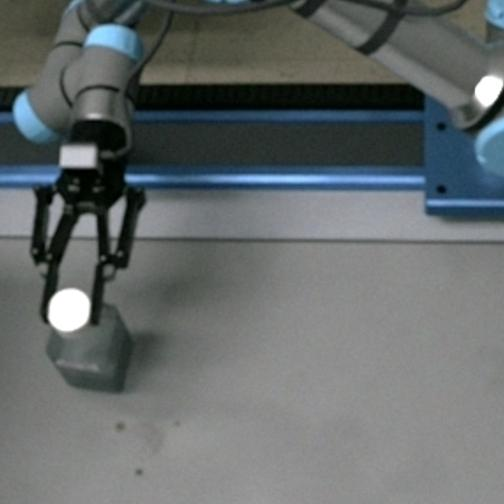

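Emit:
execute_actions(actions=[{"rows":[[-0.002,0,0.0002,0,0,0,-0.98,0.3,-1,0,0,0,0,0,0,-1,0.3,-1],[-0.005,0,0.0006,0,0,0,-0.98,0.3,-1,0,0,0,0,0,0,-1,0.3,-1],[-0.009,0,0.001,0,0,0,-0.98,0.3,-1,0,0,0,0,0,0,-1,0.3,-1],[-0.013,0,0.0015,0,0,0,-0.98,0.3,-1,0,0,0,0,0,0,-1,0.3,-1],[-0.017,0,0.002,0,0,0,-0.98,0.3,-1,0,0,0,0,0,0,-1,0.3,-1],[-0.021,0,0.0025,0,0,0,-0.98,0.3,-1,0,0,0,0,0,0,-1,0.3,-1],[-0.025,0,0.003,0,0,0,-0.98,0.3,-1,0,0,0,0,0,0,-1,0.3,-1],[-0.029,0,0.0034,0,0,0,-0.98,0.3,-1,0,0,0,0,0,0,-1,0.3,-1],[-0.033,0,0.0038,0,0,0,-0.98,0.3,-1,0,0,0,0,0,0,-1,0.3,-1],[-0.037,0,0.0043,0,0,0,-0.98,0.3,-1,0,0,0,0,0,0,-1,0.3,-1],[-0.041,0,0.0048,0,0,0,-0.98,0.3,-1,0,0,0,0,0,0,-1,0.3,-1],[-0.045,0,0.0053,0,0,0,-0.98,0.3,-1,0,0,0,0,0,0,-1,0.3,-1],[-0.048,0,0.0056,0,0,0,-0.98,0.3,-1,0,0,0,0,0,0,-1,0.3,-1],[-0.0497,0,0.0058,0,0,0,-0.98,0.3,-1,0,0,0,0,0,0,-1,0.3,-1]],"steps":25}], cameras=["cam_bench_left"])

Emit:
zoom_image(camera="cam_bench_left", region=[110, 200, 260, 350])

Scene clock: 974.47 s.
left_arm: end_effector_position=(+0.3996, +0.7829, +0.1605) position_measured=161 object_status=2 end_effector_quat_wxyz=(+0.006, +0.749, +0.005, +0.663) end_effector_velocity=(+0.000, +0.000, -0.001) end_effector_angular_velocity=(+0.003, +0.000, +0.000) | right_arm: end_effector_position=(-0.1530, -0.0224, +0.4372) position_measured=210 object_status=2 end_effector_quat_wxyz=(+0.540, -0.456, -0.542, -0.455)
Joint positions: left_arm=[1.3 -1.654 -0.62 1.518 -5.019 0.146 -2.183] | right_arm=[-0.65 1.465 -1.473 2.295 -3.96 -1.295 3.141]
Joint velocities: left_arm=[0 0 0.001 -0.001 -0.003 0 0.005] | right_arm=[within noise]
Joint torques (N m): left_arm=[15.77 -27.05 -20.44 -1.92 7.55 2.69] | right_arm=[3.61 -15.09 -20.76 -0.57 0.84 -0.2]
Wrist force (N): left_arm=[28.8 0.2 1.0] | right_arm=[11.2 -0.5 8.5]
Wrist torque (N m): left_arm=[-0.31 0.10 0.07] | right_arm=[0.24 -0.07 -0.90]
Wrist force, peak (N): left_arm=[29.0 3.0 1.4] | right_arm=[11.2 -0.3 8.7]
Hand target: left_arm +0.3997, +0.7829, +0.1605; +0.006, +0.749, +0.005, +0.663 | right_arm -0.1530, -0.0224, +0.4372; +0.540, -0.456, -0.542, -0.455
Off the commanded pose: left_arm 0.000 m, 0 deg | right_arm 0.000 m, 0 deg.
left_rail: position_m=1.300 speed_m_s=0.30 position_status=done
right_rail: position_m=-0.650 speed_m_s=0.50 position_status=done
Images, in order (width x height): cam_bench_left 504x504.

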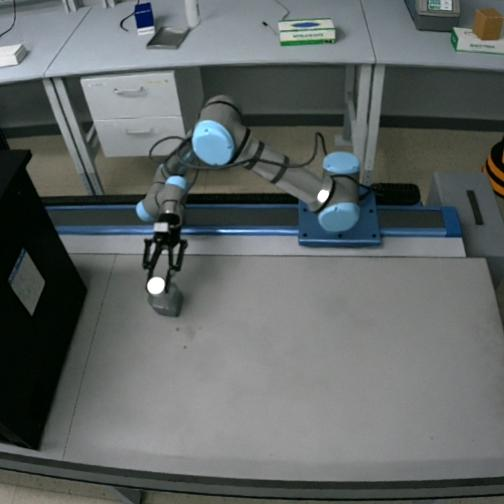

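Scaled by 3.360 from the camera's 504x504 image, which has a finer 720x720 frame.

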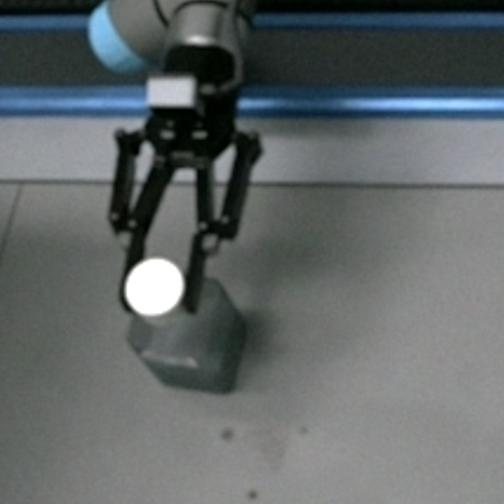

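Emit:
execute_actions(actions=[{"rows":[[0.004,0,-0.0005,0,0,0,-0.98,0.3,-1,0,0,0,0,0,0,-1,0.3,-1]],"steps":15}], cameras=["cam_left_wrist"])

Scene clock: 977.00 s.
left_arm: end_effector_position=(+0.3997, +0.7830, +0.1629) position_measured=161 object_status=2 end_effector_quat_wxyz=(+0.006, +0.749, +0.005, +0.663) | right_arm: end_effector_position=(-0.1530, -0.0224, +0.4372) position_measured=210 object_status=2 end_effector_quat_wxyz=(+0.540, -0.456, -0.542, -0.455)
Joint positions: left_arm=[1.3 -1.654 -0.624 1.519 -5.016 0.146 -2.182] | right_arm=[-0.65 1.465 -1.473 2.295 -3.96 -1.295 3.141]
Joint torques (N m): left_arm=[11.88 -50.51 3.51 0.99 0.02 1.42] | right_arm=[2.91 -15.92 -20.05 -0.59 0.83 0.01]
Wrist force (N): left_arm=[19.1 -1.0 2.1] | right_arm=[11.0 -0.5 8.4]
Wrist torque (N m): left_arm=[-0.31 0.26 0.06] | right_arm=[0.24 -0.04 -0.91]
Wrist force, peak (N): left_arm=[29.4 0.1 1.0] | right_arm=[11.3 -0.4 8.7]
Hand target: left_arm +0.3997, +0.7830, +0.1629; +0.006, +0.749, +0.005, +0.663 | right_arm -0.1530, -0.0224, +0.4372; +0.540, -0.456, -0.542, -0.455
Off the commanded pose: left_arm 0.000 m, 0 deg | right_arm 0.000 m, 0 deg.
left_rail: position_m=1.300 speed_m_s=0.30 position_status=done
right_rail: position_m=-0.650 speed_m_s=0.50 position_status=done
Images, in order (width x height): cam_left_wrist 896x504.

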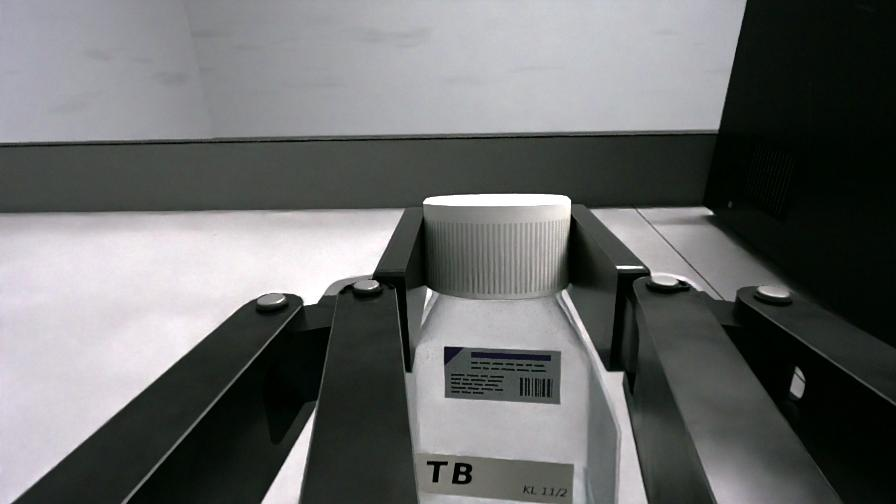

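Emit:
execute_actions(actions=[{"rows":[[0.0005,0,-0.002,0,0,0,-0.98,0.3,-1,0,0,0,0,0,0,-1,0.3,-1],[0.0005,0,-0.004,0,0,0,-0.98,0.3,-1,0,0,0,0,0,0,-1,0.3,-1],[0.0004,0,-0.007,0,0,0,-0.98,0.3,-1,0,0,0,0,0,0,-1,0.3,-1],[0.0002,0,-0.01,0,0,0,-0.98,0.3,-1,0,0,0,0,0,0,-1,0.3,-1],[0,0,-0.013,0,0,0,-0.98,0.3,-1,0,0,0,0,0,0,-1,0.3,-1],[-0.0003,0,-0.016,0,0,0,-0.98,0.3,-1,0,0,0,0,0,0,-1,0.3,-1],[-0.0006,0,-0.018,0,0,0,-0.98,0.3,-1,0,0,0,0,0,0,-1,0.3,-1],[-0.001,0,-0.02,0,0,0,-0.98,0.3,-1,0,0,0,0,0,0,-1,0.3,-1]],"steps":15}], cameras=["cam_left_wrist"])

Scene clock: 986.67 s.
left_arm: end_effector_position=(+0.3878, +0.7829, +0.1637) position_measured=161 object_status=2 end_effector_quat_wxyz=(+0.006, +0.749, +0.005, +0.663) | right_arm: end_effector_position=(-0.1530, -0.0224, +0.4372) position_measured=210 object_status=2 end_effector_quat_wxyz=(+0.540, -0.456, -0.542, -0.455)
Joint positions: left_arm=[1.3 -1.677 -0.622 1.548 -4.933 0.16 -2.298] | right_arm=[-0.65 1.465 -1.473 2.295 -3.96 -1.295 3.141]
Joint torques (N m): left_arm=[-9.77 -35.51 4.52 3.09 2.94 -3.17] | right_arm=[4.4 -14.98 -20.51 -0.84 0.63 0.11]
Wrist force (N): left_arm=[10.5 -2.6 2.0] | right_arm=[11.1 -0.5 8.6]
Wrist torque (N m): left_arm=[-0.29 0.34 0.29] | right_arm=[0.24 -0.06 -0.91]
Wrist force, peak (N): left_arm=[21.8 -2.4 2.2] | right_arm=[11.3 -0.5 8.7]
Hand target: left_arm +0.3877, +0.7830, +0.1637; +0.006, +0.749, +0.005, +0.663 | right_arm -0.1530, -0.0224, +0.4372; +0.540, -0.456, -0.542, -0.455
Off the commanded pose: left_arm 0.000 m, 0 deg | right_arm 0.000 m, 0 deg.
left_rail: position_m=1.300 speed_m_s=0.30 position_status=done
right_rail: position_m=-0.650 speed_m_s=0.50 position_status=done
Images, in order (width x height): cam_left_wrist 896x504.

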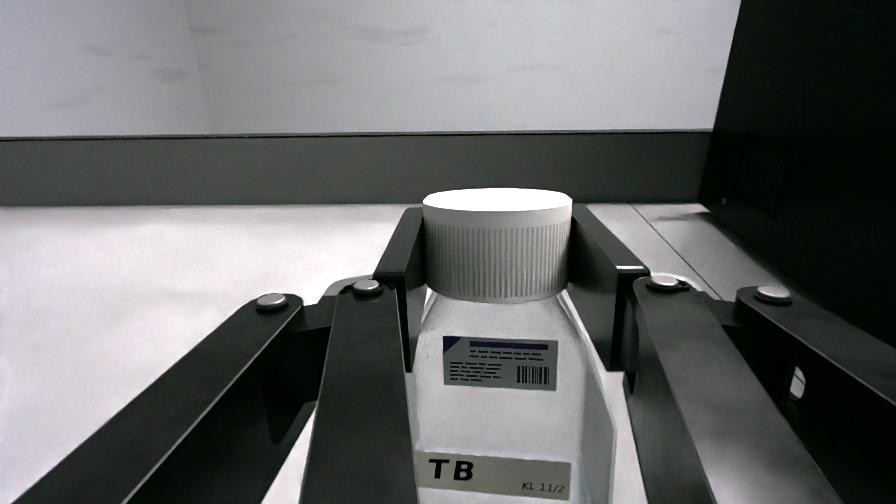

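Emit:
execute_actions(actions=[{"rows":[[-0.0003,0,-0.002,0,0,0,-0.98,0.3,-1,0,0,0,0,0,0,-1,0.3,-1],[-0.0008,0,-0.005,0,0,0,-0.98,0.3,-1,0,0,0,0,0,0,-1,0.3,-1],[-0.0014,0,-0.008,0,0,0,-0.98,0.3,-1,0,0,0,0,0,0,-1,0.3,-1],[-0.002,0,-0.011,0,0,0,-0.98,0.3,-1,0,0,0,0,0,0,-1,0.3,-1],[-0.0026,0,-0.014,0,0,0,-0.98,0.3,-1,0,0,0,0,0,0,-1,0.3,-1],[-0.0032,0,-0.017,0,0,0,-0.98,0.3,-1,0,0,0,0,0,0,-1,0.3,-1],[-0.0037,0,-0.02,0,0,0,-0.98,0.3,-1,0,0,0,0,0,0,-1,0.3,-1]],"steps":15}], cameras=["cam_left_wrist"])

Scene clock: 994.20 s.
left_arm: end_effector_position=(+0.3756, +0.7829, +0.1630) position_measured=161 object_status=2 end_effector_quat_wxyz=(+0.006, +0.749, +0.005, +0.663) | right_arm: end_effector_position=(-0.1530, -0.0224, +0.4372) position_measured=210 object_status=2 end_effector_quat_wxyz=(+0.540, -0.456, -0.542, -0.455)
Joint positions: left_arm=[1.3 -1.701 -0.619 1.575 -4.859 0.177 -2.405] | right_arm=[-0.65 1.465 -1.473 2.295 -3.96 -1.295 3.141]
Joint torques (N m): left_arm=[-9.36 -34.99 3.83 3.22 2.43 -3.23] | right_arm=[3.52 -14.83 -20.14 -1.04 0.49 0.24]
Wrist force (N): left_arm=[8.2 -2.8 2.1] | right_arm=[11.0 -0.3 8.5]
Wrist torque (N m): left_arm=[-0.32 0.34 0.23] | right_arm=[0.28 -0.04 -0.91]
Wrist force, peak (N): left_arm=[12.0 -3.0 1.0] | right_arm=[11.3 -0.4 8.8]
Hand target: left_arm +0.3755, +0.7829, +0.1630; +0.006, +0.749, +0.005, +0.663 | right_arm -0.1530, -0.0224, +0.4372; +0.540, -0.456, -0.542, -0.455
Off the commanded pose: left_arm 0.000 m, 0 deg | right_arm 0.000 m, 0 deg.
left_rail: position_m=1.300 speed_m_s=0.30 position_status=done
right_rail: position_m=-0.650 speed_m_s=0.50 position_status=done
Images, in order (width x height): cam_left_wrist 896x504.

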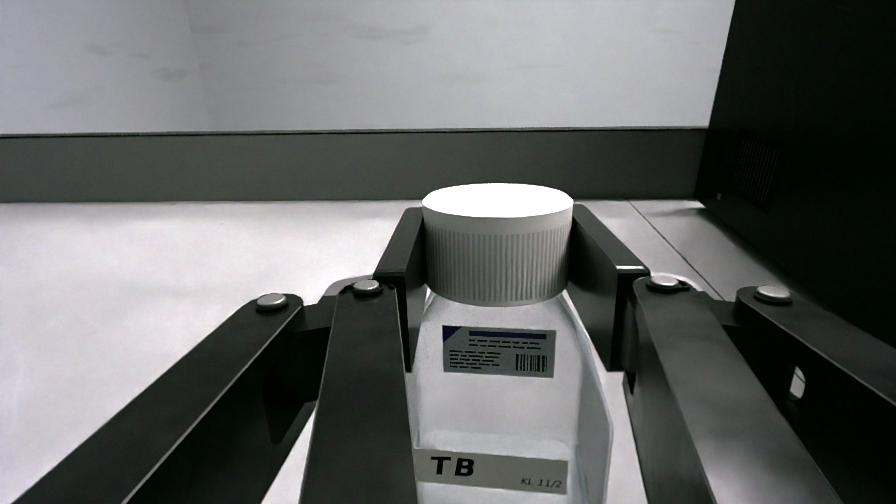

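Emit:
execute_actions(actions=[{"rows":[[-0.0003,0,-0.002,0,0,0,-0.98,0.3,-1,0,0,0,0,0,0,-1,0.3,-1],[-0.001,0,-0.005,0,0,0,-0.98,0.3,-1,0,0,0,0,0,0,-1,0.3,-1],[-0.002,0,-0.009,0,0,0,-0.98,0.3,-1,0,0,0,0,0,0,-1,0.3,-1],[-0.003,0,-0.013,0,0,0,-0.98,0.3,-1,0,0,0,0,0,0,-1,0.3,-1],[-0.004,0,-0.017,0,0,0,-0.98,0.3,-1,0,0,0,0,0,0,-1,0.3,-1],[-0.005,0,-0.0205,0,0,0,-0.98,0.3,-1,0,0,0,0,0,0,-1,0.3,-1],[-0.006,0,-0.0235,0,0,0,-0.98,0.3,-1,0,0,0,0,0,0,-1,0.3,-1]],"steps":15}], cameras=["cam_left_wrist", "cam_bench_left"])

Scene clock: 999.63 s.
left_arm: end_effector_position=(+0.3612, +0.7829, +0.1611) position_measured=161 object_status=2 end_effector_quat_wxyz=(+0.006, +0.749, +0.005, +0.663) | right_arm: end_effector_position=(-0.1530, -0.0224, +0.4372) position_measured=210 object_status=2 end_effector_quat_wxyz=(+0.540, -0.456, -0.542, -0.455)
Joint positions: left_arm=[1.3 -1.729 -0.614 1.602 -4.791 0.198 -2.505] | right_arm=[-0.65 1.465 -1.473 2.295 -3.96 -1.295 3.141]
Joint torques (N m): left_arm=[-9.6 -36.43 3.6 3.25 2.27 -3.36] | right_arm=[3.57 -16.35 -19.81 -1.13 0.42 0.29]
Wrist force (N): left_arm=[5.9 -2.3 2.0] | right_arm=[11.1 -0.4 8.7]
Wrist torque (N m): left_arm=[-0.29 0.27 0.12] | right_arm=[0.27 -0.07 -0.91]
Wrist force, peak (N): left_arm=[8.5 -2.8 2.0] | right_arm=[11.2 -0.4 8.8]
Hand target: left_arm +0.3611, +0.7829, +0.1611; +0.006, +0.749, +0.005, +0.663 | right_arm -0.1530, -0.0224, +0.4372; +0.540, -0.456, -0.542, -0.455
Off the commanded pose: left_arm 0.000 m, 0 deg | right_arm 0.000 m, 0 deg.
left_rail: position_m=1.300 speed_m_s=0.30 position_status=done
right_rail: position_m=-0.650 speed_m_s=0.50 position_status=done
Images, in order (width x height): cam_bench_left 504x504, cam_left_wrist 896x504.

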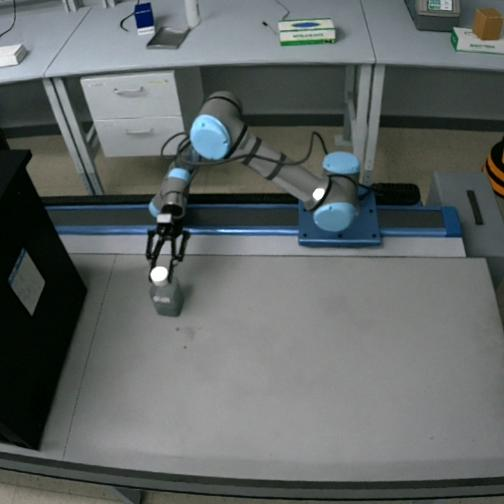

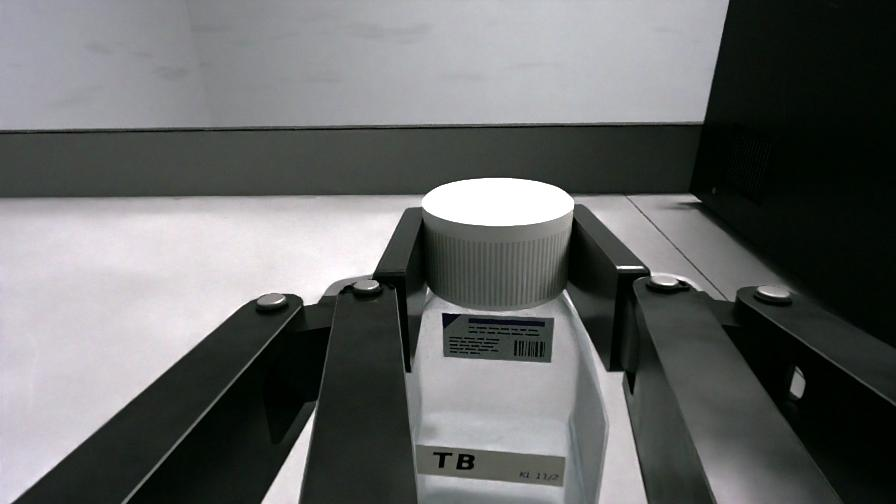

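Emit:
execute_actions(actions=[{"rows":[[-0.0003,0,-0.002,0,0,0,-0.98,0.3,-1,0,0,0,0,0,0,-1,0.3,-1],[-0.0008,0,-0.004,0,0,0,-0.98,0.3,-1,0,0,0,0,0,0,-1,0.3,-1],[-0.0014,0,-0.0065,0,0,0,-0.98,0.3,-1,0,0,0,0,0,0,-1,0.3,-1]],"steps":15}], cameras=["cam_left_wrist"])

Emit:
zoom_image(camera="cam_left_wrist", region=[390, 150, 640, 400])

Scene clock: 1003.27 s.
left_arm: end_effector_position=(+0.3572, +0.7829, +0.1607) position_measured=161 object_status=2 end_effector_quat_wxyz=(+0.006, +0.749, +0.005, +0.663) | right_arm: end_effector_position=(-0.1530, -0.0224, +0.4372) position_measured=210 object_status=2 end_effector_quat_wxyz=(+0.540, -0.456, -0.542, -0.455)
Joint positions: left_arm=[1.3 -1.737 -0.614 1.609 -4.774 0.205 -2.531] | right_arm=[-0.65 1.465 -1.473 2.295 -3.96 -1.295 3.141]
Joint torques (N m): left_arm=[-10.11 -36.68 4.03 3.86 1.94 -2.7] | right_arm=[3.4 -15.82 -20.01 -1.19 0.51 0.36]
Wrist force (N): left_arm=[3.9 -1.3 2.1] | right_arm=[11.1 -0.5 8.6]
Wrist torque (N m): left_arm=[-0.34 0.33 -0.04] | right_arm=[0.23 -0.05 -0.91]
Wrist force, peak (N): left_arm=[5.8 -2.7 1.9] | right_arm=[11.3 -0.4 8.6]
Hand target: left_arm +0.3571, +0.7829, +0.1607; +0.006, +0.749, +0.005, +0.663 | right_arm -0.1530, -0.0224, +0.4372; +0.540, -0.456, -0.542, -0.455
Off the commanded pose: left_arm 0.000 m, 0 deg | right_arm 0.000 m, 0 deg.
left_rail: position_m=1.300 speed_m_s=0.30 position_status=done
right_rail: position_m=-0.650 speed_m_s=0.50 position_status=done
Images, in order (width x height): cam_left_wrist 896x504.

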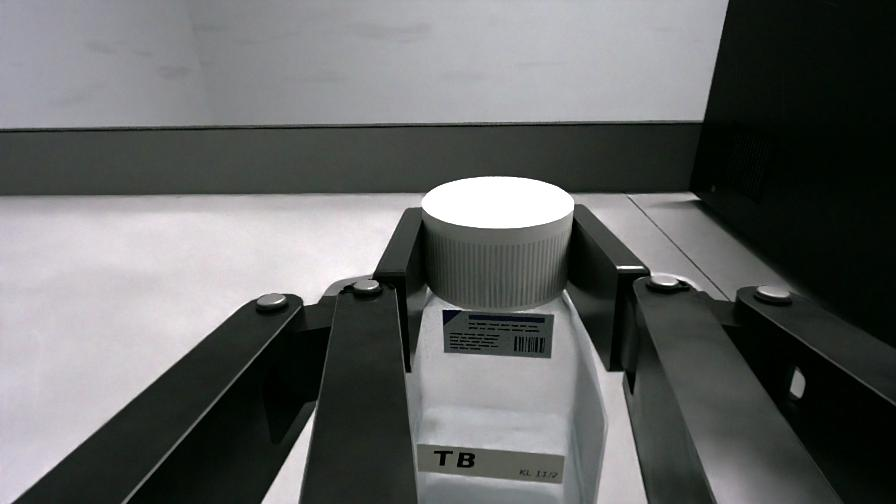

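Scaled by 2.016 from the camera's 896x504 image, which has a finer 1280x720 frame.

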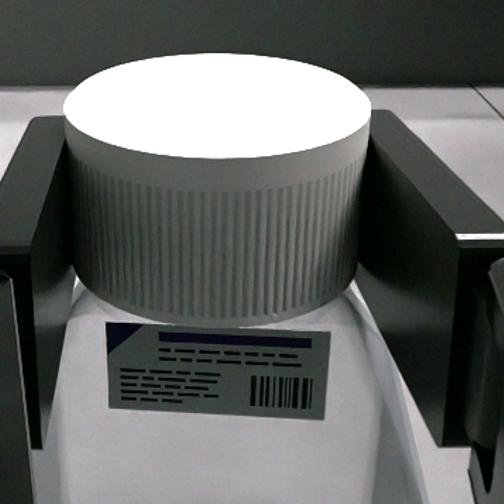

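Emit:
execute_actions(actions=[{"rows":[[0,0,0,0,0,0,0,0.3,-1,0,0,0,0,0,0,-1,0.3,-1]],"steps":40}], cameras=["cam_left_wrist", "cam_bench_left"])

Scene clock: 1007.67 s.
left_arm: end_effector_position=(+0.3571, +0.7829, +0.1607) position_measured=129 object_status=3 end_effector_quat_wxyz=(+0.006, +0.749, +0.005, +0.663) | right_arm: end_effector_position=(-0.1530, -0.0224, +0.4372) position_measured=210 object_status=2 end_effector_quat_wxyz=(+0.540, -0.456, -0.542, -0.455)
Joint positions: left_arm=[1.3 -1.737 -0.613 1.609 -4.773 0.205 -2.531] | right_arm=[-0.65 1.465 -1.473 2.295 -3.96 -1.295 3.141]
Joint torques (N m): left_arm=[-7.43 -52.86 -6.03 3.69 -3.47 -2.41] | right_arm=[4.51 -15.8 -20.28 -1.5 0.45 0.58]
Wrist force (N): left_arm=[-0.3 -0.9 3.1] | right_arm=[11.1 -0.5 8.4]
Wrist torque (N m): left_arm=[0.03 0.23 -0.06] | right_arm=[0.24 -0.06 -0.90]
Wrist force, peak (N): left_arm=[4.1 -1.6 2.4] | right_arm=[11.3 -0.5 8.7]
Hand target: left_arm +0.3571, +0.7829, +0.1607; +0.006, +0.749, +0.005, +0.663 | right_arm -0.1530, -0.0224, +0.4372; +0.540, -0.456, -0.542, -0.455
Off the commanded pose: left_arm 0.000 m, 0 deg | right_arm 0.000 m, 0 deg.
left_rail: position_m=1.300 speed_m_s=0.30 position_status=done
right_rail: position_m=-0.650 speed_m_s=0.50 position_status=done
Images, in order (width x height): cam_bench_left 504x504, cam_left_wrist 896x504.

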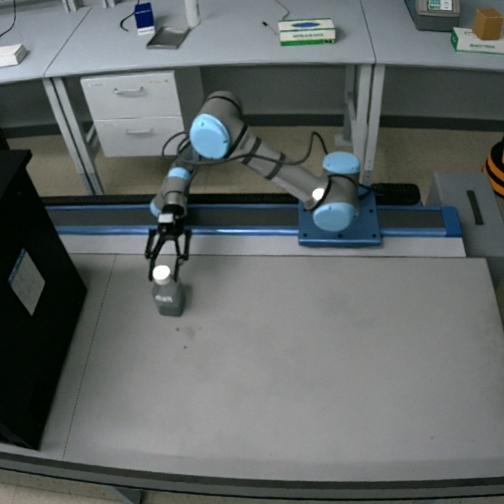

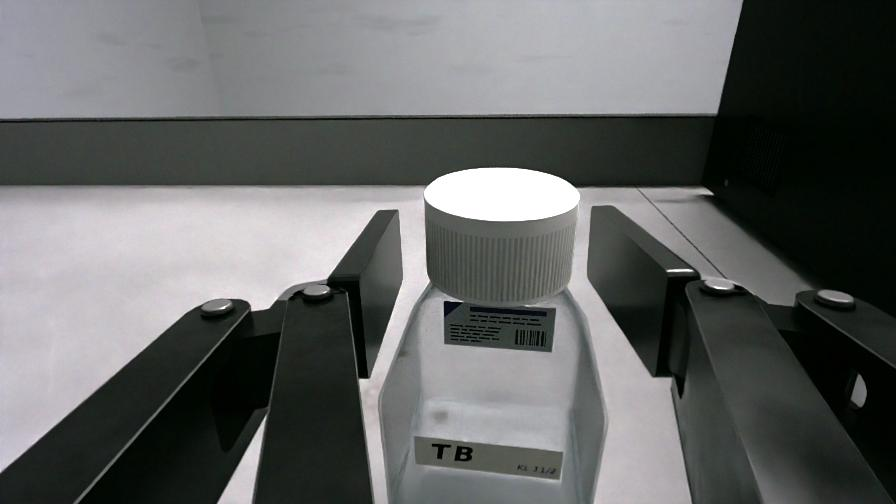

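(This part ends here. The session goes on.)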